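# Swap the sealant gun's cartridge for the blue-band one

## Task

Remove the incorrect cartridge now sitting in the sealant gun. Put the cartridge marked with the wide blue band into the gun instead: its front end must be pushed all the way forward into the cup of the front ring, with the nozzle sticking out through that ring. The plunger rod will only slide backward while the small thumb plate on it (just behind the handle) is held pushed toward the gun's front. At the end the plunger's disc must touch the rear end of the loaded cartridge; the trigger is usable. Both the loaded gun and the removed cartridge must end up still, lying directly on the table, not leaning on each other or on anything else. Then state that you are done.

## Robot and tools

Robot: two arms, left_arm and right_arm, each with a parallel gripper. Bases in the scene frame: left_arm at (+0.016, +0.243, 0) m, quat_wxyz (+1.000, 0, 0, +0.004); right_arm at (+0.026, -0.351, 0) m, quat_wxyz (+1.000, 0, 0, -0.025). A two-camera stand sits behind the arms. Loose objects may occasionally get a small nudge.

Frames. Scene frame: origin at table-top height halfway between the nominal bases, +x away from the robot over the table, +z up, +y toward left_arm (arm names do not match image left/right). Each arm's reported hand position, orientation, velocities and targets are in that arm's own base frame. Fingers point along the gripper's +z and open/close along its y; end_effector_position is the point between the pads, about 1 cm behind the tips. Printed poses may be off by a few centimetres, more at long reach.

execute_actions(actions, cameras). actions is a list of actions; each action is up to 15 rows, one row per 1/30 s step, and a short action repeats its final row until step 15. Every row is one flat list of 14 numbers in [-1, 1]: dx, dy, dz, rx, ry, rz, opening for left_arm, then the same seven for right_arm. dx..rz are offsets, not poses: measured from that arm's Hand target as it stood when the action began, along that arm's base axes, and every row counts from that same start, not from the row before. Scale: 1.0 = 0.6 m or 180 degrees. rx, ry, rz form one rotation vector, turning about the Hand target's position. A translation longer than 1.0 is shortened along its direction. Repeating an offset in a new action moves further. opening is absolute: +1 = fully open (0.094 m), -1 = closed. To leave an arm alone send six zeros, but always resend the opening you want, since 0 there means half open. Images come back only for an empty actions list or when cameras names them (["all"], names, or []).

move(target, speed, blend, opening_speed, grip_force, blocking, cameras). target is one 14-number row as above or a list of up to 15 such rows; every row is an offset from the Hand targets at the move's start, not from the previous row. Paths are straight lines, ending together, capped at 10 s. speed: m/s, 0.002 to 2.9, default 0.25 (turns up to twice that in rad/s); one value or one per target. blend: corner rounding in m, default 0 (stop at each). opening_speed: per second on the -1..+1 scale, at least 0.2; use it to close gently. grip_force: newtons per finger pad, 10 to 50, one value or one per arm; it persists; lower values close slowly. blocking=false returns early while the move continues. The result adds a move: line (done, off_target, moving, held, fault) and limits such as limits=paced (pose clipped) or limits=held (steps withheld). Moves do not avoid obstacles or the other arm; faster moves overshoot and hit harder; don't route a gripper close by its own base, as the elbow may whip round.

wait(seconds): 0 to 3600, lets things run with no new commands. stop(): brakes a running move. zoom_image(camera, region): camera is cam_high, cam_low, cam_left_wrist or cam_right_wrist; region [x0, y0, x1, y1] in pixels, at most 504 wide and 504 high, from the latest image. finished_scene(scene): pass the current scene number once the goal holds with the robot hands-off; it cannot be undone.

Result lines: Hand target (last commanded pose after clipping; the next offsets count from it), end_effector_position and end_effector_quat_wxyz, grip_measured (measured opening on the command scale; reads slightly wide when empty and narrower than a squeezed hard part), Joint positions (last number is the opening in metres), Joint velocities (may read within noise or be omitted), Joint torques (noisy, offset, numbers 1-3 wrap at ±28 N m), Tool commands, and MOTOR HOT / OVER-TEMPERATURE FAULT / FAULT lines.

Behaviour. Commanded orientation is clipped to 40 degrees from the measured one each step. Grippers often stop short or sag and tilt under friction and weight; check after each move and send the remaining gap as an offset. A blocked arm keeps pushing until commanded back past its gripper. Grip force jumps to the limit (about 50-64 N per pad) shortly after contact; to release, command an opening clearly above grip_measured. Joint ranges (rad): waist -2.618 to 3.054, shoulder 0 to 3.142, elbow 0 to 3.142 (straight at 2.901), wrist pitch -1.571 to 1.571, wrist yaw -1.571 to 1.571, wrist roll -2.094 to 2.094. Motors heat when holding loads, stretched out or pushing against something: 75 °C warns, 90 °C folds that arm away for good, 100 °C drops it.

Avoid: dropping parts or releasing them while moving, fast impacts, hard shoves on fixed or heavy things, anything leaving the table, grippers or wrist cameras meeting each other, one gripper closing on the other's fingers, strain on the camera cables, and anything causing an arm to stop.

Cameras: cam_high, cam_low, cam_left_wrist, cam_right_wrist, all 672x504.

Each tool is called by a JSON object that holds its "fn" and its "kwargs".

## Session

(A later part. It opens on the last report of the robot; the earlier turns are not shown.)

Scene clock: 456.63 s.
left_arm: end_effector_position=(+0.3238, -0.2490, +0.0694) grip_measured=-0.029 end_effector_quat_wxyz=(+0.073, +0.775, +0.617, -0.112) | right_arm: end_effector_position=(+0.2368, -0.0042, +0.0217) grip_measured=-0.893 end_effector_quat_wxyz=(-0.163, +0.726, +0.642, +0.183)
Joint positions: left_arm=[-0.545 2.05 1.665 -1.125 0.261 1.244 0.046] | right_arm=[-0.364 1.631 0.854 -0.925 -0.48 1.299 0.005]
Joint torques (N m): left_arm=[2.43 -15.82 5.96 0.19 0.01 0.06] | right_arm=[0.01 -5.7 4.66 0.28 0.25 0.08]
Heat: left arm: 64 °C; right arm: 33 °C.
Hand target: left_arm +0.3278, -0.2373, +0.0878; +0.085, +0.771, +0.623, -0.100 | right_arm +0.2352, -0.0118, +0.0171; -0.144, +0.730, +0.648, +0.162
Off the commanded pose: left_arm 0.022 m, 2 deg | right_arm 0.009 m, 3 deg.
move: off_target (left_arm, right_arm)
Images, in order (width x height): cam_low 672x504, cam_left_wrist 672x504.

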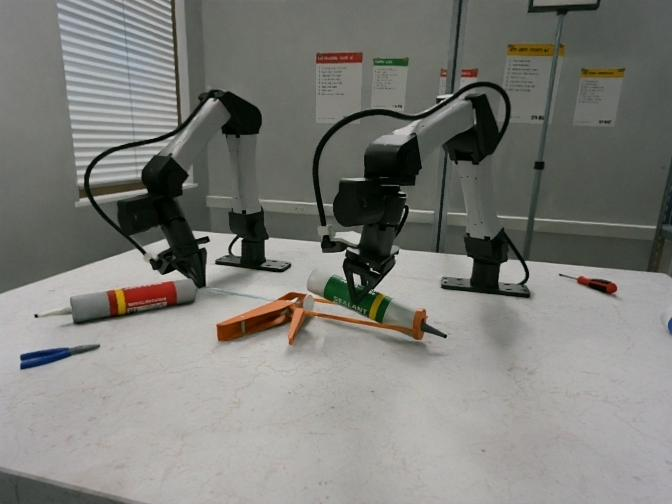

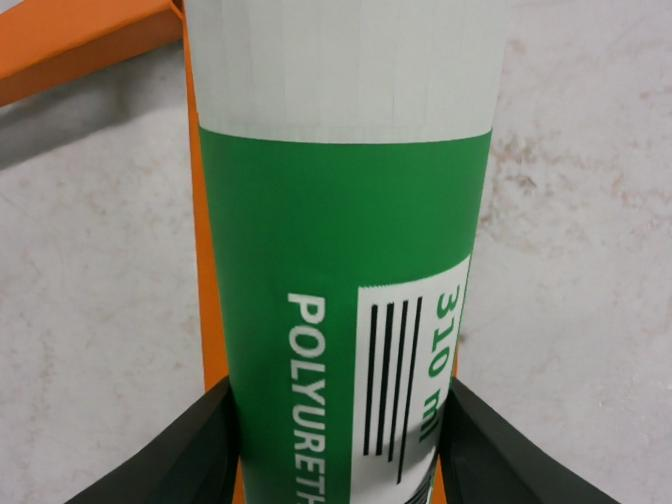

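{"fn": "move", "kwargs": {"target": [[-0.026,-0.132,0.04,-0.0,0,0,-0.45, 0,0.0,0,0,0,0,-1]], "speed": [0.1], "cameras": ["cam_left_wrist","cam_low"]}}

{"fn": "zoom_image", "kwargs": {"camera": "cam_low", "region": [240, 260, 480, 360]}}

Scene clock: 462.37 s.
left_arm: end_effector_position=(+0.3064, -0.3091, +0.0971) grip_measured=-0.029 end_effector_quat_wxyz=(+0.065, +0.771, +0.625, -0.104) | right_arm: end_effector_position=(+0.2354, -0.0058, +0.0198) grip_measured=-0.893 end_effector_quat_wxyz=(-0.161, +0.727, +0.643, +0.177)
Joint positions: left_arm=[-0.699 2.126 1.894 -1.248 0.228 1.068 0.046] | right_arm=[-0.364 1.631 0.85 -0.921 -0.467 1.299 0.005]
Joint torques (N m): left_arm=[0.02 -11.78 9.65 0.34 0.15 -0.12] | right_arm=[0.03 -5.86 5.03 0.26 0.16 0.04]
Heat: left arm: 63 °C; right arm: 33 °C.
Hand target: left_arm +0.3121, -0.3166, +0.1117; +0.084, +0.771, +0.623, -0.100 | right_arm +0.2351, -0.0118, +0.0170; -0.144, +0.730, +0.648, +0.162
Off the commanded pose: left_arm 0.017 m, 2 deg | right_arm 0.007 m, 3 deg.
move: off_target (left_arm)
Images, in order (width x height): cam_low 672x504, cam_left_wrist 672x504.

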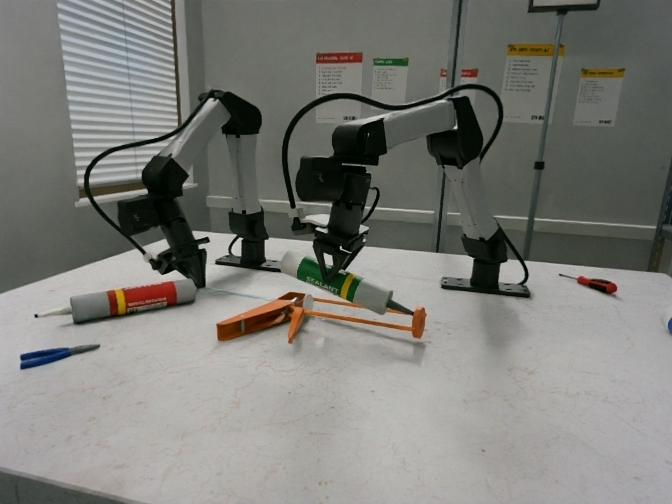

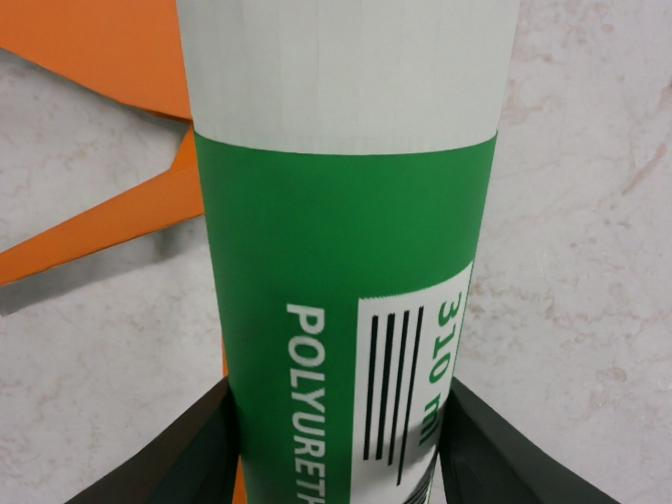

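Scaled by 2.100.

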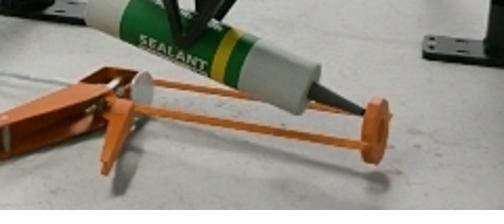

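{"fn": "move", "kwargs": {"target": [[-0.007,-0.035,0.06,-0.0,0,0,-0.45, 0,0.0,0,0,0,0,-1],[0.0,0.0,0.14,0.04,-0.008,0,-0.45, 0,0.0,0,0,0,0,-1],[0.235,0.44,0.06,0.082,-0.016,0,-0.45, 0,0.0,0,0,0,0,-1]], "speed": [0.15,0.2,0.25], "blend": [0.01,0.03,0], "cameras": ["cam_left_wrist","cam_high","cam_low"]}}

Scene clock: 475.97 s.
left_arm: end_effector_position=(+0.4470, -0.0514, +0.1343) grip_measured=-0.029 end_effector_quat_wxyz=(+0.025, +0.772, +0.635, +0.017) | right_arm: end_effector_position=(+0.2354, -0.0058, +0.0198) grip_measured=-0.893 end_effector_quat_wxyz=(-0.161, +0.727, +0.643, +0.177)
Joint positions: left_arm=[-0.11 2.282 2.317 -1.546 0.011 1.654 0.046] | right_arm=[-0.364 1.631 0.85 -0.921 -0.467 1.299 0.005]
Joint torques (N m): left_arm=[-0.06 -12.59 9.1 0.26 -0.05 0.11] | right_arm=[0.03 -5.82 4.97 0.24 0.17 0.08]
Heat: left arm: 63 °C; right arm: 33 °C.
Hand target: left_arm +0.4531, -0.0525, +0.1478; +0.000, +0.778, +0.629, +0.000 | right_arm +0.2351, -0.0118, +0.0170; -0.144, +0.730, +0.648, +0.162
Off the commanded pose: left_arm 0.015 m, 4 deg | right_arm 0.007 m, 3 deg.
joint sent to its limit (left arm) — joint 4 (wrist pitch), lower limit. The joint targets are off in orientation, not in position.
move: off_target (left_arm)
Images, in order (width x height): cam_high 672x504, cam_low 672x504, cam_left_wrist 672x504.

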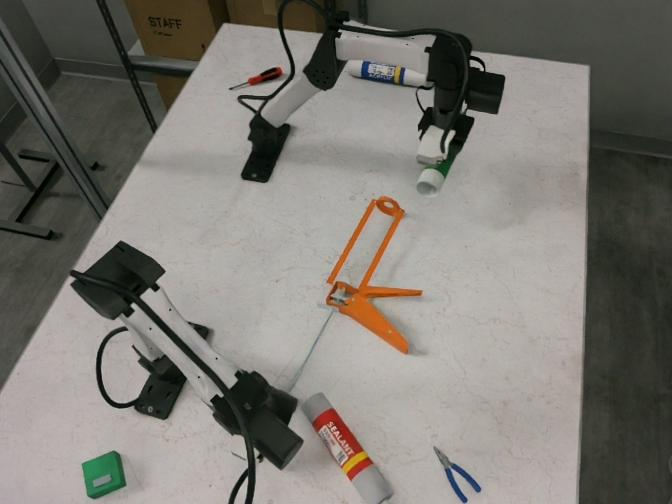

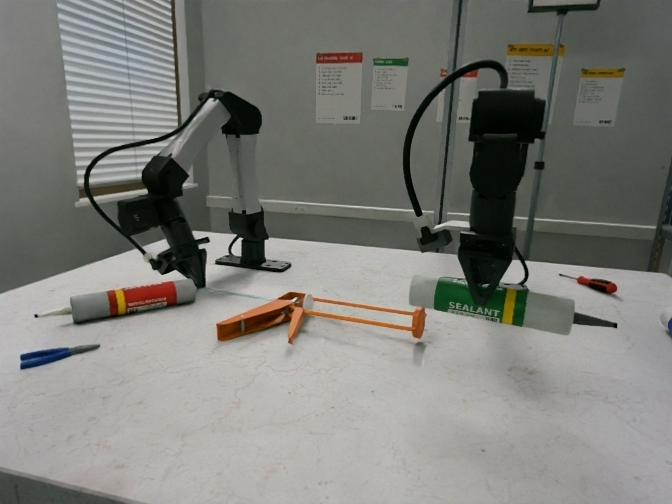

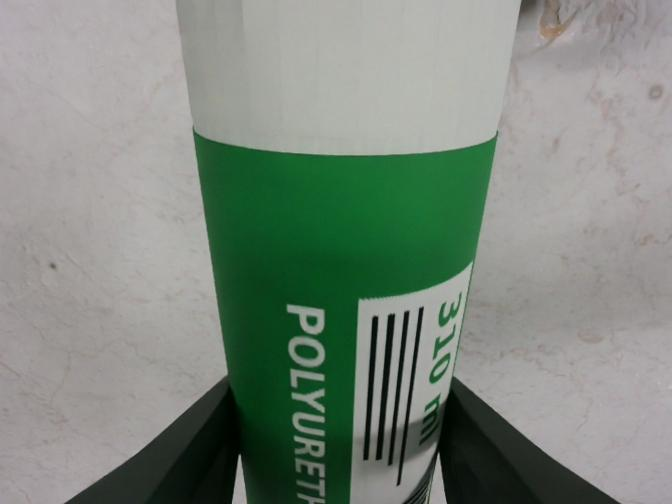

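{"fn": "move", "kwargs": {"target": [[0.0,-0.07,-0.08,0,0,0,-0.45, 0,0.0,0,0,0,0,-1],[0.0,-0.07,-0.165,0,0,0,-0.45, 0,0.0,0,0,0,0,-1]], "speed": [0.2,0.08], "blend": [0.01,0], "cameras": ["cam_left_wrist","cam_low"]}}

{"fn": "zoom_image", "kwargs": {"camera": "cam_low", "region": [400, 240, 640, 380]}}

Scene clock: 484.23 s.
left_arm: end_effector_position=(+0.4445, -0.0956, +0.0378) grip_measured=-0.029 end_effector_quat_wxyz=(-0.018, +0.780, +0.626, -0.019) | right_arm: end_effector_position=(+0.2354, -0.0058, +0.0198) grip_measured=-0.893 end_effector_quat_wxyz=(-0.161, +0.727, +0.643, +0.177)
Joint positions: left_arm=[-0.209 2.403 2.14 -1.36 0.008 1.58 0.046] | right_arm=[-0.364 1.631 0.85 -0.921 -0.467 1.299 0.005]
Joint torques (N m): left_arm=[0.73 -16.05 5.59 0.44 -0.09 -0.1] | right_arm=[0.13 -5.63 4.94 0.24 0.16 0.06]
Heat: left arm: 62 °C; right arm: 33 °C.
Hand target: left_arm +0.4531, -0.0944, +0.0488; +0.000, +0.778, +0.629, +0.000 | right_arm +0.2351, -0.0118, +0.0170; -0.144, +0.730, +0.648, +0.162
Off the commanded pose: left_arm 0.014 m, 3 deg | right_arm 0.007 m, 3 deg.
move: off_target (left_arm)
Images, in order (width x height): cam_low 672x504, cam_left_wrist 672x504.

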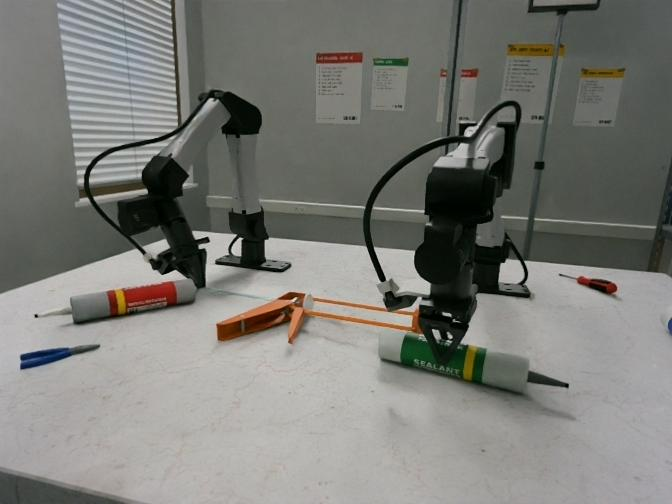

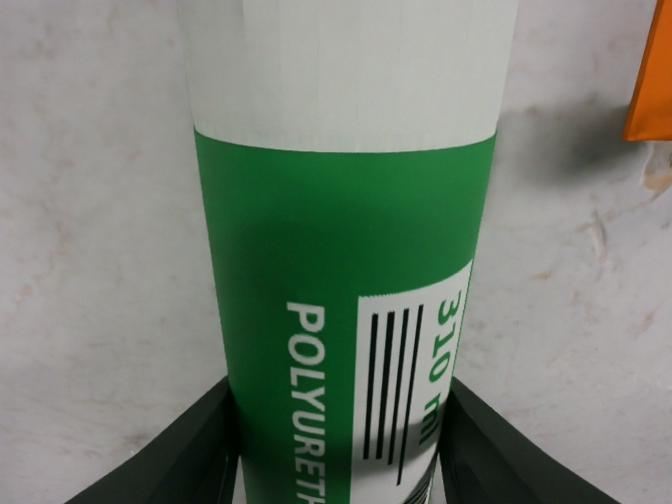

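Scaled by 2.100.

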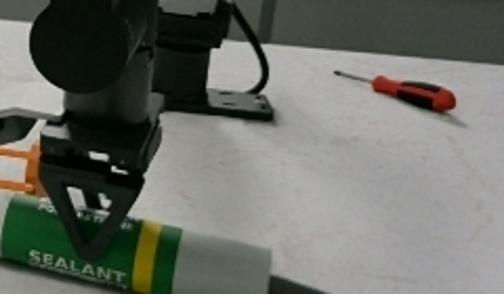

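{"fn": "move", "kwargs": {"target": [[0.0,0.0,-0.012,0.0,0,0,-0.45, 0,0.0,0,0,0,0,-1],[0.0,0.0,-0.012,0.0,0,0,0.3, 0,0.0,0,0,0,0,-1],[0.0,0.0,0.14,0.0,0,0,0.3, 0,0.0,0,0,0,0,-1]], "speed": [0.05,0.05,0.2], "opening_speed": 1.0, "cameras": ["cam_left_wrist","cam_low","cam_high"]}}

Scene clock: 492.03 s.
left_arm: end_effector_position=(+0.4508, -0.0970, +0.1090) grip_measured=+0.298 end_effector_quat_wxyz=(+0.013, +0.780, +0.626, +0.006) | right_arm: end_effector_position=(+0.2354, -0.0058, +0.0198) grip_measured=-0.893 end_effector_quat_wxyz=(-0.161, +0.727, +0.643, +0.177)
Joint positions: left_arm=[-0.209 2.369 2.365 -1.54 0.008 1.58 0.061] | right_arm=[-0.364 1.631 0.85 -0.921 -0.467 1.299 0.005]
Joint torques (N m): left_arm=[0.68 -16.61 7.79 0.16 -0.07 -0.11] | right_arm=[0.13 -5.71 4.98 0.24 0.16 0.07]
Heat: left arm: 63 °C; right arm: 34 °C.
Hand target: left_arm +0.4531, -0.0944, +0.1328; +0.000, +0.778, +0.629, +0.000 | right_arm +0.2351, -0.0118, +0.0170; -0.144, +0.730, +0.648, +0.162
Off the commanded pose: left_arm 0.024 m, 2 deg | right_arm 0.007 m, 3 deg.
joint sent to its limit (left arm) — joint 4 (wrist pitch), lower limit. The joint targets are off in orientation, not in position.
move: off_target (left_arm); target 2's new opening was sent with left_arm's hand 0.010 m and 3 deg from that target
Images, in order (width x height): cam_high 672x504, cam_low 672x504, cam_left_wrist 672x504.

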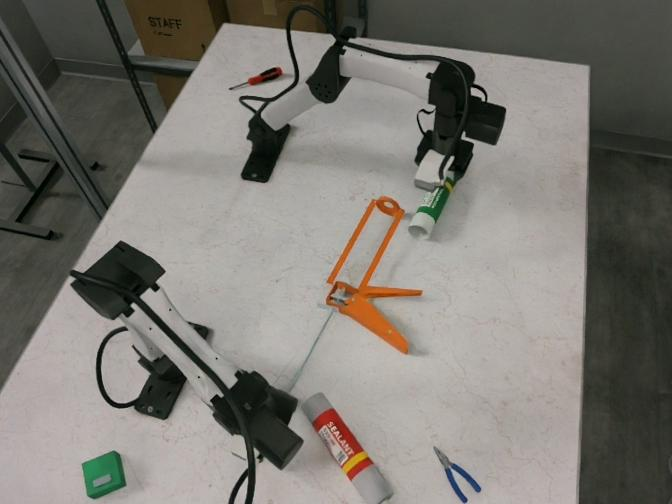

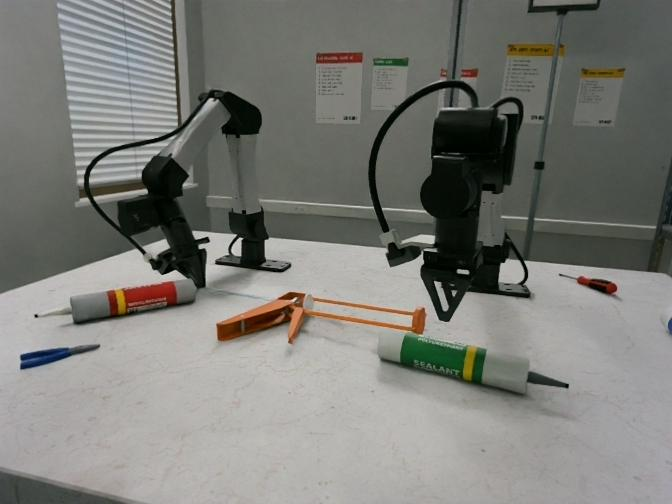

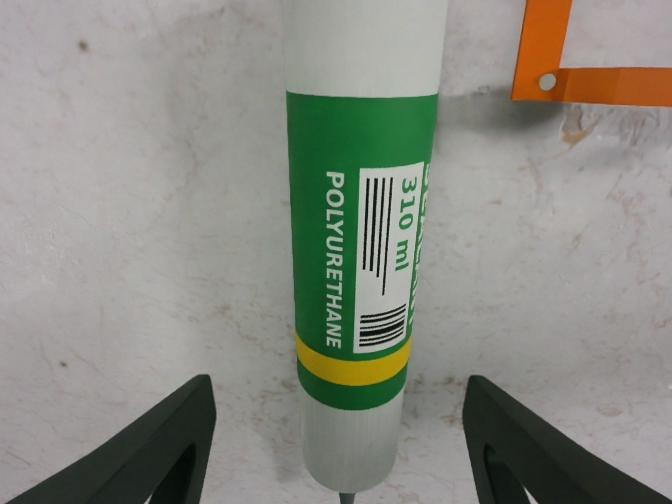

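{"fn": "move", "kwargs": {"target": [[-0.297,0.407,-0.005,0.0,0,0.496,0.5, 0,0.0,0,0,0,0,-1]], "speed": [0.4], "cameras": ["cam_left_wrist"]}}

Scene clock: 504.97 s.
left_arm: end_effector_position=(+0.2742, +0.1454, +0.1227) grip_measured=+0.498 end_effector_quat_wxyz=(-0.014, +0.118, +0.993, -0.014) | right_arm: end_effector_position=(+0.2354, -0.0058, +0.0198) grip_measured=-0.893 end_effector_quat_wxyz=(-0.161, +0.727, +0.643, +0.177)
Joint positions: left_arm=[0.491 1.754 1.503 -1.36 0.007 0.729 0.07] | right_arm=[-0.364 1.631 0.85 -0.921 -0.467 1.299 0.005]
Joint torques (N m): left_arm=[1.03 -10.77 5.64 0.39 -0.11 -0.12] | right_arm=[0.1 -5.79 5.11 0.23 0.15 0.04]
Heat: left arm: 66 °C; right arm: 34 °C.
Hand target: left_arm +0.2749, +0.1498, +0.1298; +0.000, +0.112, +0.994, +0.000 | right_arm +0.2351, -0.0118, +0.0170; -0.144, +0.730, +0.648, +0.162
Off the commanded pose: left_arm 0.008 m, 2 deg | right_arm 0.007 m, 3 deg.
move: done

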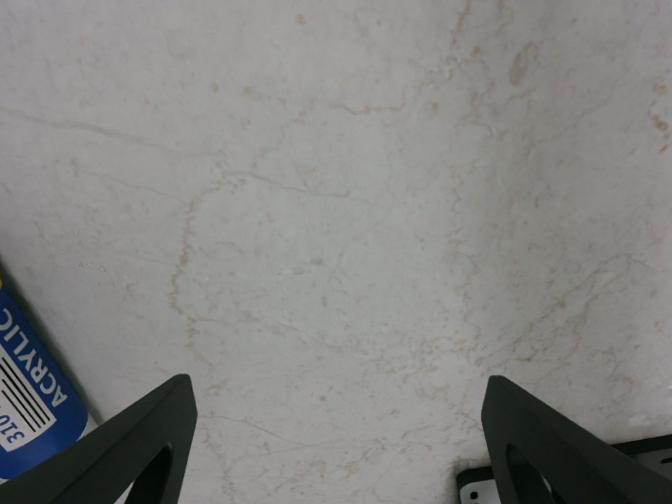

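{"fn": "move", "kwargs": {"target": [[0.03,0.16,0.0,0.0,0,0.0,0.5, 0,0.0,0,0,0,0,-1]], "speed": [0.4], "cameras": ["cam_left_wrist"]}}

Scene clock: 510.57 s.
left_arm: end_effector_position=(+0.2907, +0.2425, +0.1248) grip_measured=+0.498 end_effector_quat_wxyz=(-0.002, +0.108, +0.994, -0.003) | right_arm: end_effector_position=(+0.2354, -0.0058, +0.0198) grip_measured=-0.893 end_effector_quat_wxyz=(-0.161, +0.727, +0.643, +0.177)
Joint positions: left_arm=[0.695 1.996 1.83 -1.412 0.001 0.911 0.07] | right_arm=[-0.364 1.631 0.85 -0.921 -0.467 1.299 0.005]
Joint torques (N m): left_arm=[0.34 -9.22 8.35 0.16 -0.04 0.04] | right_arm=[0.01 -5.82 4.98 0.24 0.15 0.07]
Heat: left arm: 64 °C; right arm: 34 °C.
Hand target: left_arm +0.2929, +0.2457, +0.1297; +0.000, +0.112, +0.994, +0.000 | right_arm +0.2351, -0.0118, +0.0170; -0.144, +0.730, +0.648, +0.162
Off the commanded pose: left_arm 0.006 m, 1 deg | right_arm 0.007 m, 3 deg.
move: done

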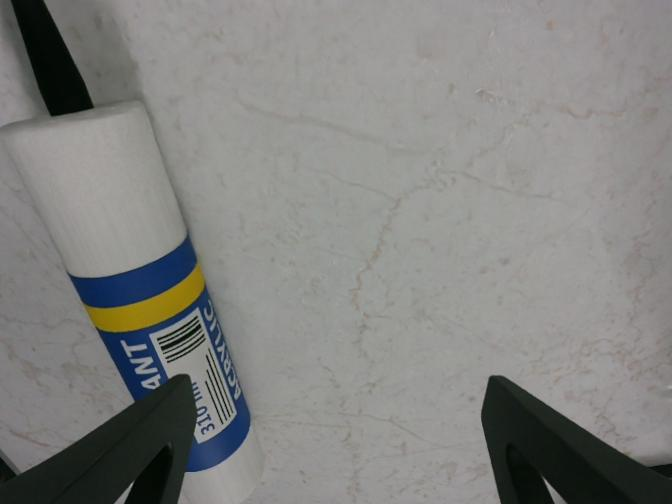

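{"fn": "move", "kwargs": {"target": [[-0.064,0.1605,-0.05,0.0,0,0.057,0.6, 0,0.0,0,0,0,0,-1]], "speed": [0.3], "cameras": ["cam_left_wrist"]}}

Scene clock: 522.07 s.
left_arm: end_effector_position=(+0.2503, +0.3374, +0.0954) grip_measured=+0.598 end_effector_quat_wxyz=(-0.005, +0.016, +1.000, -0.007) | right_arm: end_effector_position=(+0.2354, -0.0058, +0.0198) grip_measured=-0.893 end_effector_quat_wxyz=(-0.161, +0.727, +0.643, +0.177)
Joint positions: left_arm=[0.933 2.186 2.003 -1.404 0 0.965 0.075] | right_arm=[-0.364 1.631 0.85 -0.921 -0.467 1.299 0.005]
Joint torques (N m): left_arm=[0.23 -10.77 8.31 0.22 -0.03 0.08] | right_arm=[0.23 -5.74 4.93 0.23 0.13 0.11]
Heat: left arm: 60 °C; right arm: 34 °C.
Hand target: left_arm +0.2546, +0.3420, +0.0997; +0.000, +0.023, +1.000, +0.000 | right_arm +0.2351, -0.0118, +0.0170; -0.144, +0.730, +0.648, +0.162
Off the commanded pose: left_arm 0.008 m, 1 deg | right_arm 0.007 m, 3 deg.
move: done

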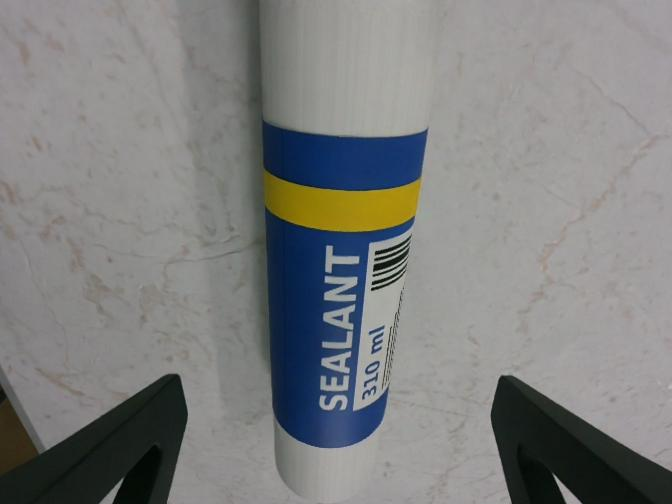

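{"fn": "move", "kwargs": {"target": [[0.075,0.003,-0.03,0.0,0,-0.011,0.5, 0,0.0,0,0,0,0,-1],[0.075,0.003,-0.106,0.0,0,-0.011,0.5, 0,0.0,0,0,0,0,-1],[0.075,0.003,-0.106,0.0,0,-0.011,-0.3, 0,0.0,0,0,0,0,-1]], "speed": [0.25,0.15,0.1], "blend": [0.01,0,0], "cameras": ["cam_left_wrist"]}}

Scene clock: 529.60 s.
left_arm: end_effector_position=(+0.2983, +0.3403, +0.0397) grip_measured=-0.050 end_effector_quat_wxyz=(-0.003, +0.043, +0.999, -0.003) | right_arm: end_effector_position=(+0.2354, -0.0058, +0.0198) grip_measured=-0.893 end_effector_quat_wxyz=(-0.161, +0.727, +0.643, +0.177)
Joint positions: left_arm=[0.851 2.336 2.032 -1.275 0 0.938 0.045] | right_arm=[-0.364 1.631 0.85 -0.921 -0.467 1.299 0.005]
Joint torques (N m): left_arm=[0.61 -12.16 5.85 0.48 -0.01 -0.08] | right_arm=[0.06 -5.79 4.96 0.22 0.17 0.08]
Heat: left arm: 59 °C; right arm: 34 °C.
Hand target: left_arm +0.2995, +0.3438, +0.0361; +0.000, +0.040, +0.999, +0.000 | right_arm +0.2351, -0.0118, +0.0170; -0.144, +0.730, +0.648, +0.162
Off the commanded pose: left_arm 0.005 m, 1 deg | right_arm 0.007 m, 3 deg.
move: done

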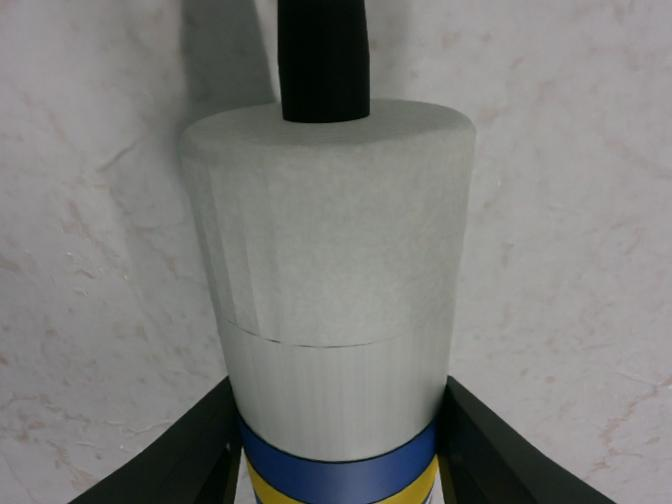

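{"fn": "move", "kwargs": {"target": [[0.0,0.0,0.0,0.0,0,0,0.4, 0,0.0,0,0,0,0,-1],[-0.072,0.004,-0.003,0.0,0,0,0.4, 0,0.0,0,0,0,0,-1],[-0.072,0.004,-0.003,0.0,0,0,-0.35, 0,0.0,0,0,0,0,-1]], "speed": [0.1,0.12,0.1]}}

{"fn": "move", "kwargs": {"target": [[0.0,0.0,0.15,0.0,0,0,-0.4, 0,0.0,0,0,0,0,-1],[0.06,-0.3,0.2,0.0,0,0.25,-0.4, 0,0.0,0,0,0,0,-1],[0.06,-0.495,0.13,0.0,0,0.465,-0.4, 0,0.0,0,0,0,0,-1]], "speed": [0.2,0.3,0.3], "blend": [0.03,0.03,0], "cameras": ["cam_left_wrist","cam_high","cam_low"]}}

Scene clock: 540.27 s.
left_arm: end_effector_position=(+0.2531, +0.3399, +0.0187) grip_measured=+0.026 end_effector_quat_wxyz=(-0.015, +0.036, +0.999, -0.023) | right_arm: end_effector_position=(+0.2354, -0.0058, +0.0198) grip_measured=-0.893 end_effector_quat_wxyz=(-0.161, +0.727, +0.643, +0.177)
Joint positions: left_arm=[0.931 2.27 1.834 -1.189 0.001 1.003 0.048] | right_arm=[-0.364 1.631 0.85 -0.921 -0.467 1.299 0.005]
Joint torques (N m): left_arm=[0.7 -16.5 5.44 0.34 -0.05 0.07] | right_arm=[0.18 -5.68 5.01 0.29 0.18 0.04]
Heat: left arm: 59 °C; right arm: 34 °C.
Hand target: left_arm +0.2563, +0.3462, +0.0343; +0.000, +0.040, +0.999, +0.000 | right_arm +0.2351, -0.0118, +0.0170; -0.144, +0.730, +0.648, +0.162
Off the commanded pose: left_arm 0.017 m, 3 deg | right_arm 0.007 m, 3 deg.
move: off_target (left_arm); target 3's new opening was sent with left_arm's hand 0.017 m and 3 deg from that target

Scene clock: 544.27 s.
left_arm: end_effector_position=(+0.2879, +0.0477, +0.0969) grip_measured=+0.026 end_effector_quat_wxyz=(-0.031, -0.636, +0.771, +0.008) | right_arm: end_effector_position=(+0.2354, -0.0058, +0.0198) grip_measured=-0.893 end_effector_quat_wxyz=(-0.161, +0.727, +0.643, +0.177)
Joint positions: left_arm=[0.174 1.71 1.349 -1.271 0.016 -1.205 0.048] | right_arm=[-0.364 1.631 0.85 -0.921 -0.467 1.299 0.005]
Joint torques (N m): left_arm=[-0.28 -12.46 6.71 0.19 -0.25 -0.2] | right_arm=[0.23 -5.78 5.01 0.23 0.15 0.08]
Heat: left arm: 60 °C; right arm: 34 °C.
Hand target: left_arm +0.2923, +0.0491, +0.1123; +0.000, -0.637, +0.771, +0.000 | right_arm +0.2351, -0.0118, +0.0170; -0.144, +0.730, +0.648, +0.162
Off the commanded pose: left_arm 0.016 m, 4 deg | right_arm 0.007 m, 3 deg.
move: off_target (left_arm)
Images, in order (width x height): cam_high 672x504, cam_low 672x504, cam_left_wrist 672x504.

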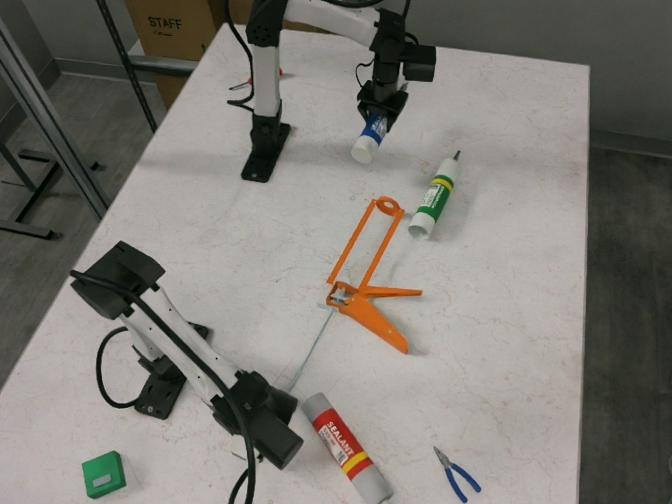

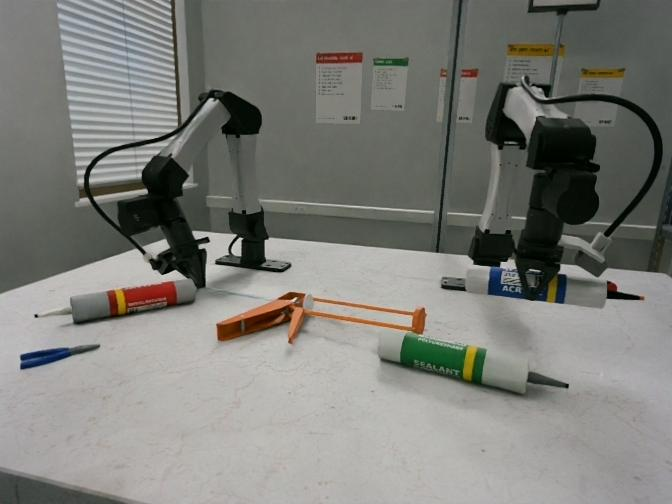

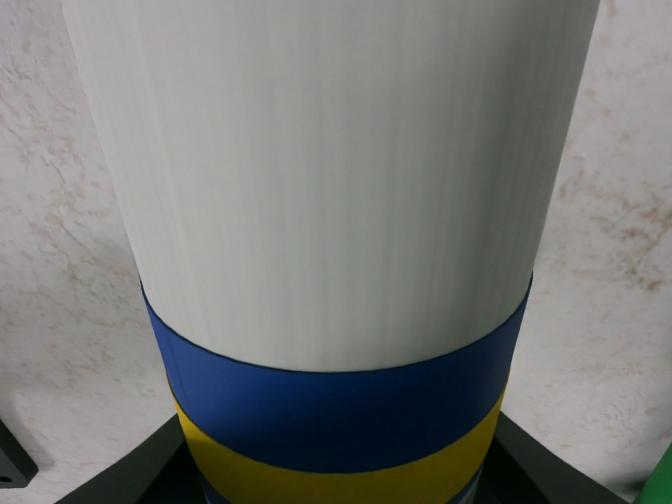

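{"fn": "move", "kwargs": {"target": [[0.0,0.0,-0.12,0.0,0,0.0,-0.4, 0,0.0,0,0,0,0,-1],[0.0,0.0,-0.142,0.0,0,0.0,-0.4, 0,0.0,0,0,0,0,-1]], "speed": [0.15,0.05], "cameras": ["cam_low"]}}

{"fn": "zoom_image", "kwargs": {"camera": "cam_low", "region": [420, 240, 660, 380]}}

Scene clock: 550.63 s.
left_arm: end_effector_position=(+0.2855, +0.0472, +0.0228) grip_measured=+0.026 end_effector_quat_wxyz=(-0.017, -0.636, +0.771, +0.000) | right_arm: end_effector_position=(+0.2354, -0.0058, +0.0198) grip_measured=-0.893 end_effector_quat_wxyz=(-0.161, +0.727, +0.643, +0.177)
Joint positions: left_arm=[0.174 1.747 1.088 -0.941 0.016 -1.206 0.048] | right_arm=[-0.364 1.631 0.85 -0.921 -0.467 1.299 0.005]
Joint torques (N m): left_arm=[-0.17 -8.31 6.12 0.36 -0.25 -0.17] | right_arm=[0.01 -5.76 5.05 0.23 0.15 0.1]
Heat: left arm: 59 °C; right arm: 34 °C.
Hand target: left_arm +0.2924, +0.0491, +0.0270; +0.000, -0.637, +0.771, +0.000 | right_arm +0.2351, -0.0118, +0.0170; -0.144, +0.730, +0.648, +0.162
Off the commanded pose: left_arm 0.008 m, 2 deg | right_arm 0.007 m, 3 deg.
move: done

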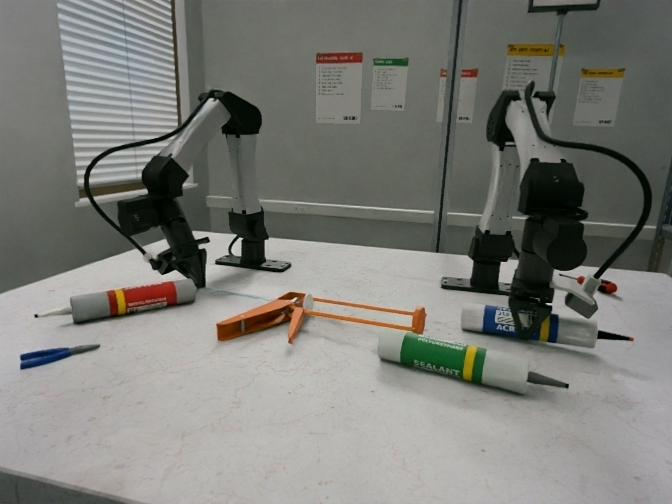

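Scaled by 2.100.

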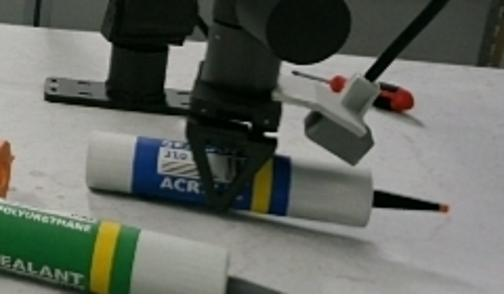

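{"fn": "move", "kwargs": {"target": [[0.0,0.0,-0.006,0.0,0,0.0,-0.4, 0,0.0,0,0,0,0,-1],[0.0,0.0,-0.006,0.0,0,0.0,0.5, 0,0.0,0,0,0,0,-0.5],[0.0,0.0,0.15,0.0,0,0.0,0.5, 0,-0.02,0.1,0,0,0,-0.5],[0.0,0.0,0.12,0.0,0,-0.99,0.5, 0,-0.04,0.25,0,0,0,-0.5]], "speed": [0.05,0.1,0.2,0.8], "blend": [0,0,0.03,0], "cameras": ["cam_left_wrist","cam_right_wrist","cam_high"]}}

Scene clock: 568.17 s.
left_arm: end_effector_position=(+0.2892, +0.0489, +0.0998) grip_measured=+0.498 end_effector_quat_wxyz=(-0.009, +0.759, +0.651, -0.002) | right_arm: end_effector_position=(+0.2365, -0.0310, +0.1616) grip_measured=-0.502 end_effector_quat_wxyz=(-0.152, +0.729, +0.646, +0.167)
Joint positions: left_arm=[0.159 1.669 1.316 -1.231 -0.014 1.882 0.07] | right_arm=[-0.439 1.541 1.354 -1.543 -0.429 1.219 0.023]
Joint torques (N m): left_arm=[1.01 -7.27 5.76 0.38 0.11 0.05] | right_arm=[-1.21 -5.42 8.46 -0.18 -0.06 -0.07]
Heat: left arm: 55 °C; right arm: 34 °C.
Hand target: left_arm +0.2924, +0.0491, +0.0991; +0.000, +0.761, +0.649, +0.000 | right_arm +0.2352, -0.0358, +0.1670; -0.144, +0.730, +0.648, +0.162
Off the commanded pose: left_arm 0.003 m, 1 deg | right_arm 0.007 m, 1 deg.
move: done; target 2's new opening was sent with right_arm's hand 0.007 m and 3 deg from that target
Images, in order (width x height): cam_high 672x504, cam_left_wrist 672x504, cam_right_wrist 672x504.

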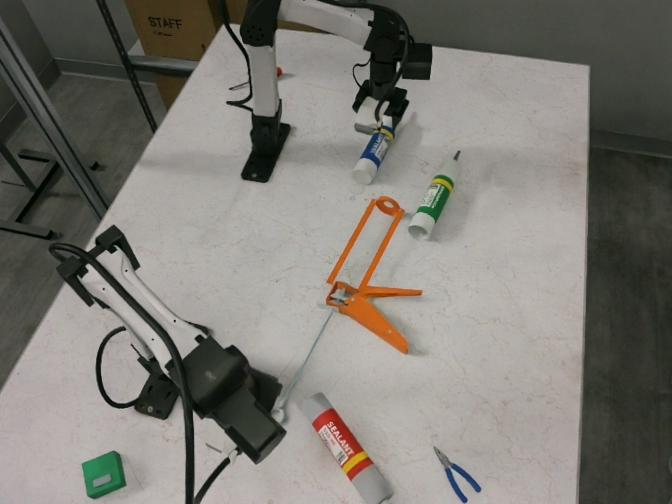

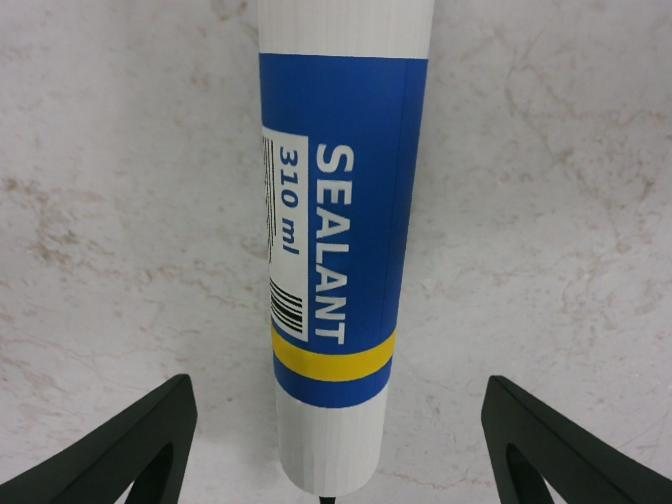

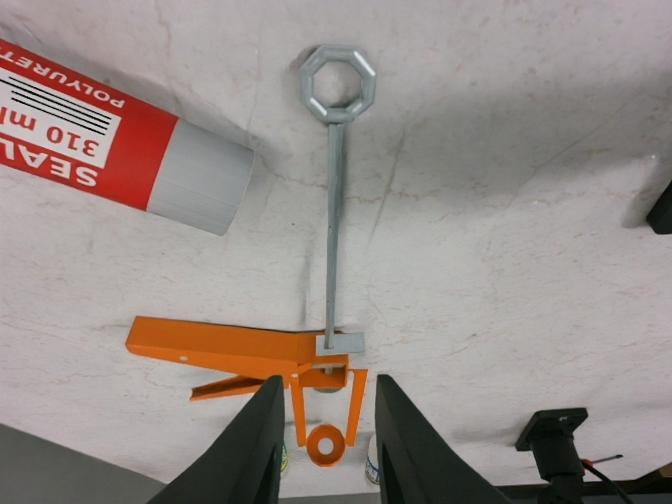

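{"fn": "move", "kwargs": {"target": [[-0.005,0.0,-0.08,0,0,0.0,0.45, 0.154,0.377,-0.09,-0.1217,-0.0943,0.4865,1],[-0.005,0.0,-0.104,0,0,0.0,0.45, 0.154,0.377,-0.107,-0.1217,-0.0943,0.4865,1]], "speed": [0.3,0.1], "cameras": ["cam_left_wrist","cam_right_wrist"]}}

Scene clock: 586.57 s.
left_arm: end_effector_position=(+0.2869, +0.0486, +0.0396) grip_measured=+0.452 end_effector_quat_wxyz=(-0.007, +0.760, +0.650, +0.001) | right_arm: end_effector_position=(+0.3239, +0.1895, +0.1094) grip_measured=+0.998 end_effector_quat_wxyz=(-0.006, +0.074, +0.997, +0.007)
Joint positions: left_arm=[0.159 1.707 1.113 -0.982 -0.014 1.885 0.068] | right_arm=[0.521 1.973 1.737 -1.336 -0.019 0.669 0.094]
Joint torques (N m): left_arm=[1.07 -6.74 5.31 0.38 0.11 0.1] | right_arm=[0.09 -7.39 5.97 0.6 0.2 -0.11]
Heat: left arm: 52 °C; right arm: 34 °C.
Hand target: left_arm +0.2895, +0.0492, +0.0368; +0.000, +0.761, +0.649, +0.000 | right_arm +0.3276, +0.1904, +0.1028; +0.000, +0.067, +0.998, +0.000
Off the commanded pose: left_arm 0.004 m, 1 deg | right_arm 0.008 m, 1 deg.
move: done

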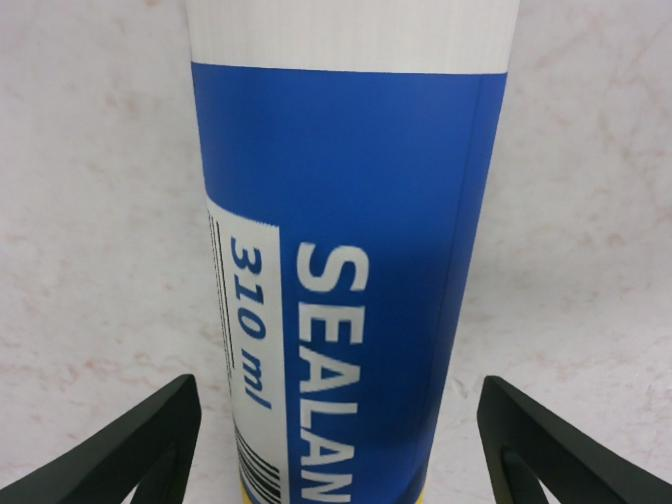

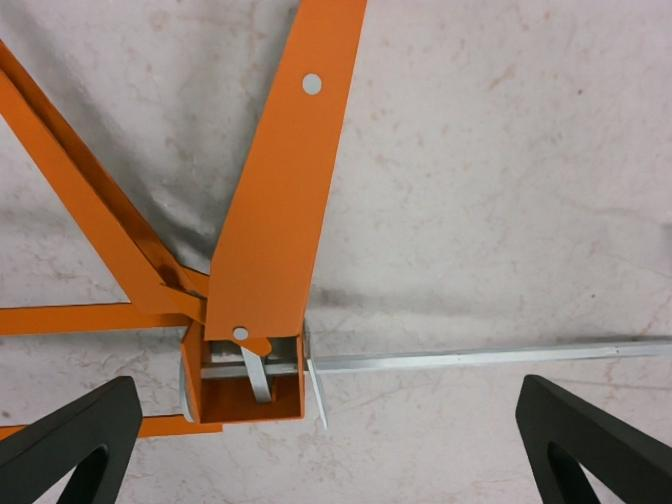

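{"fn": "move", "kwargs": {"target": [[0.0,0.0,-0.012,0,0,0.0,0.45, 0.008,0.083,-0.05,0,0,0,1],[0.0,0.0,-0.012,0,0,0.0,-0.4, 0.008,0.083,-0.07,0,0,0,1]], "speed": [0.1,0.1], "cameras": ["cam_left_wrist","cam_right_wrist"]}}

Scene clock: 597.93 s.
left_arm: end_effector_position=(+0.2872, +0.0485, +0.0325) grip_measured=+0.006 end_effector_quat_wxyz=(-0.007, +0.760, +0.650, +0.001) | right_arm: end_effector_position=(+0.3298, +0.2385, +0.0676) grip_measured=+0.998 end_effector_quat_wxyz=(-0.006, +0.064, +0.998, +0.006)
Joint positions: left_arm=[0.159 1.717 1.094 -0.953 -0.013 1.886 0.047] | right_arm=[0.619 2.114 1.779 -1.238 -0.017 0.748 0.094]
Joint torques (N m): left_arm=[1.29 -6.58 5.08 0.47 0.12 0.06] | right_arm=[0.4 -8.42 5.89 0.62 0.18 0.12]
Heat: left arm: 51 °C; right arm: 35 °C.
Hand target: left_arm +0.2893, +0.0491, +0.0295; +0.000, +0.761, +0.649, +0.000 | right_arm +0.3324, +0.2402, +0.0608; +0.000, +0.067, +0.998, +0.000
Off the commanded pose: left_arm 0.004 m, 1 deg | right_arm 0.007 m, 1 deg.
move: done

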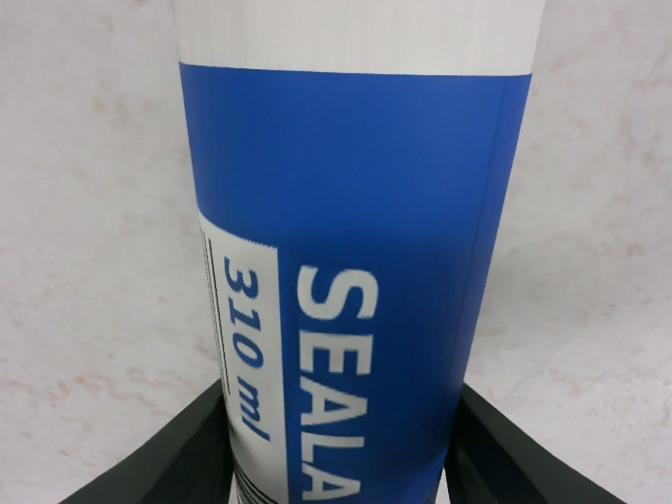

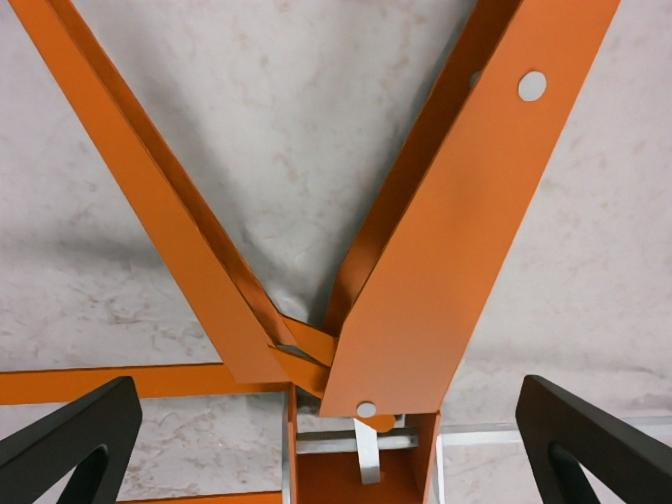

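{"fn": "move", "kwargs": {"target": [[0.0,0.0,0.0,0,0,0.0,-0.4, -0.006,-0.0035,-0.02,0,0,0,1],[0.0,0.0,0.0,0,0,0.0,-0.4, -0.006,-0.0035,-0.053,0,0,0,1]], "speed": [0.1,0.1], "cameras": ["cam_right_wrist"]}}

Scene clock: 607.63 s.
left_arm: end_effector_position=(+0.2872, +0.0485, +0.0325) grip_measured=+0.006 end_effector_quat_wxyz=(-0.007, +0.760, +0.650, +0.001) | right_arm: end_effector_position=(+0.3265, +0.2362, +0.0354) grip_measured=+0.998 end_effector_quat_wxyz=(-0.007, +0.065, +0.998, +0.005)
Joint positions: left_arm=[0.159 1.717 1.094 -0.953 -0.013 1.886 0.047] | right_arm=[0.619 2.121 1.66 -1.115 -0.017 0.749 0.094]
Joint torques (N m): left_arm=[1.31 -6.64 5.15 0.37 0.11 0.06] | right_arm=[0.39 -8.59 5.9 0.63 0.17 0.1]
Heat: left arm: 51 °C; right arm: 36 °C.
Hand target: left_arm +0.2893, +0.0491, +0.0295; +0.000, +0.761, +0.649, +0.000 | right_arm +0.3288, +0.2381, +0.0290; +0.000, +0.067, +0.998, +0.000
Off the commanded pose: left_arm 0.004 m, 1 deg | right_arm 0.007 m, 1 deg.
move: done

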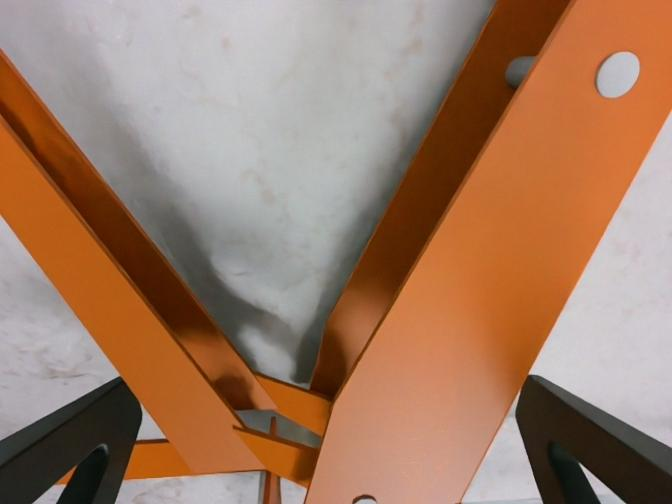

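{"fn": "move", "kwargs": {"target": [[0.0,0.0,0.0,0,0,0.0,-0.4, -0.0,-0.0,-0.014,0,0,0,1],[0.0,0.0,0.0,0,0,0.0,-0.4, -0.0,-0.0,-0.014,0,0,0,0.8]], "speed": [0.1,0.1], "opening_speed": 0.4, "cameras": ["cam_right_wrist"]}}

Scene clock: 612.83 s.
left_arm: end_effector_position=(+0.2872, +0.0485, +0.0325) grip_measured=+0.006 end_effector_quat_wxyz=(-0.007, +0.760, +0.650, +0.001) | right_arm: end_effector_position=(+0.3269, +0.2366, +0.0268) grip_measured=+0.804 end_effector_quat_wxyz=(-0.007, +0.065, +0.998, +0.006)
Joint positions: left_arm=[0.159 1.717 1.094 -0.953 -0.013 1.886 0.047] | right_arm=[0.619 2.129 1.638 -1.083 -0.017 0.75 0.085]
Joint torques (N m): left_arm=[1.21 -6.61 5.31 0.4 0.11 0.1] | right_arm=[0.38 -8.49 5.93 0.56 0.13 0.09]
Heat: left arm: 50 °C; right arm: 37 °C.
Hand target: left_arm +0.2893, +0.0491, +0.0295; +0.000, +0.761, +0.649, +0.000 | right_arm +0.3288, +0.2380, +0.0206; +0.000, +0.067, +0.998, +0.000
Off the commanded pose: left_arm 0.004 m, 1 deg | right_arm 0.007 m, 1 deg.
move: done

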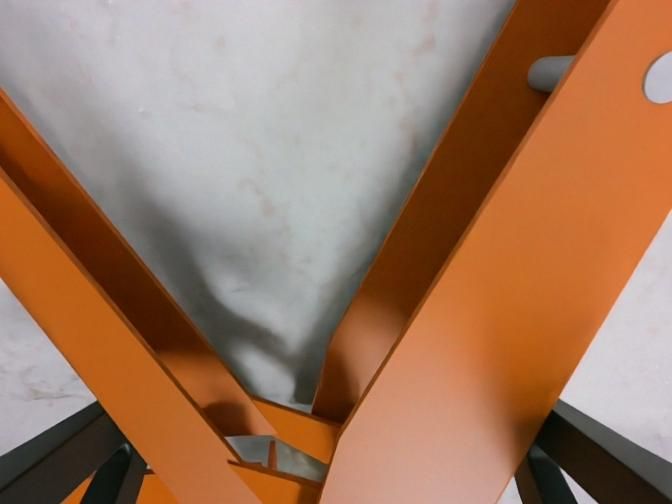

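{"fn": "move", "kwargs": {"target": [[0,0,0.003,0,0,0,0.6,0,0,0,0,0,0,0.80],[0,0,0.13,0,0,0,0.6,0,0,0,0,0,0,0.80],[0.0112,0.0573,0.13,0,0,0.989,0.6,0,0,0,0,0,0,0.80]], "speed": [0.1,0.3,0.9], "cameras": ["cam_left_wrist"]}}

Scene clock: 663.87 s.
left_arm: end_effector_position=(+0.2915, +0.0817, +0.1018) grip_measured=+0.598 end_effector_quat_wxyz=(-0.007, -0.635, +0.773, -0.005) | right_arm: end_effector_position=(+0.3269, +0.2366, +0.0268) grip_measured=+0.803 end_effector_quat_wxyz=(-0.007, +0.065, +0.998, +0.006)
Joint positions: left_arm=[0.282 1.7 1.358 -1.238 0.015 -1.093 0.075] | right_arm=[0.619 2.129 1.638 -1.083 -0.017 0.75 0.085]
Joint torques (N m): left_arm=[-0.29 -6.76 8.38 0.16 -0.2 -0.14] | right_arm=[0.42 -8.54 5.83 0.61 0.11 0.1]
Heat: left arm: 48 °C; right arm: 41 °C.
Hand target: left_arm +0.2960, +0.0836, +0.1075; +0.000, -0.636, +0.772, +0.000 | right_arm +0.3288, +0.2380, +0.0206; +0.000, +0.067, +0.998, +0.000
Off the commanded pose: left_arm 0.007 m, 1 deg | right_arm 0.007 m, 1 deg.
move: done

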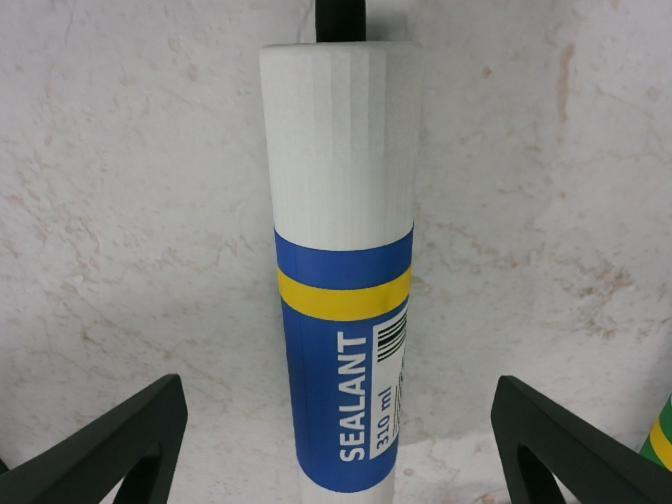

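{"fn": "move", "kwargs": {"target": [[0.004,0,-0.13,0,0,0,0.6,0,0,0,0,0,0,0.80],[0.004,0,-0.13,0,0,0,-0.4,0,0,0,0,0,0,0.80]], "speed": [0.2,0.2], "opening_speed": 1.5, "cameras": ["cam_left_wrist","cam_high"]}}

Scene clock: 670.17 s.
left_arm: end_effector_position=(+0.2962, +0.0834, +0.0329) grip_measured=+0.003 end_effector_quat_wxyz=(-0.005, -0.636, +0.771, -0.005) | right_arm: end_effector_position=(+0.3269, +0.2366, +0.0268) grip_measured=+0.803 end_effector_quat_wxyz=(-0.007, +0.065, +0.998, +0.006)
Joint positions: left_arm=[0.282 1.776 1.166 -0.966 0.013 -1.098 0.047] | right_arm=[0.619 2.129 1.638 -1.083 -0.017 0.75 0.085]
Joint torques (N m): left_arm=[-0.64 -7.09 5.22 0.44 -0.24 -0.13] | right_arm=[0.28 -8.65 5.65 0.6 0.14 0.07]
Heat: left arm: 48 °C; right arm: 42 °C.
Hand target: left_arm +0.2985, +0.0836, +0.0295; +0.000, -0.636, +0.772, +0.000 | right_arm +0.3288, +0.2380, +0.0206; +0.000, +0.067, +0.998, +0.000
Off the commanded pose: left_arm 0.004 m, 1 deg | right_arm 0.007 m, 1 deg.
move: done
Images, in order (width x height): cam_high 672x504, cam_left_wrist 672x504.

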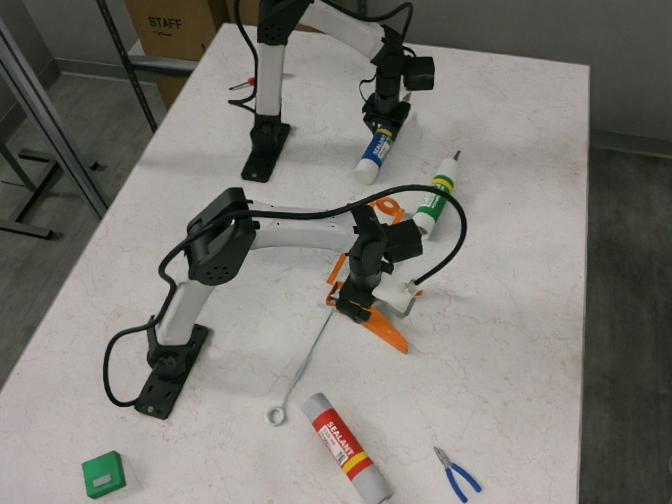

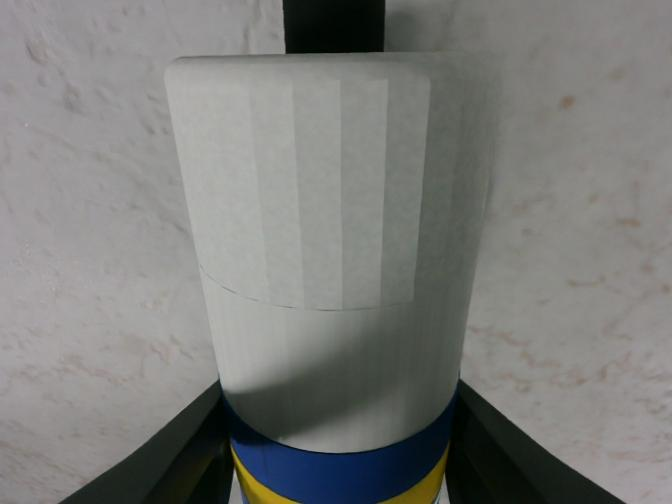

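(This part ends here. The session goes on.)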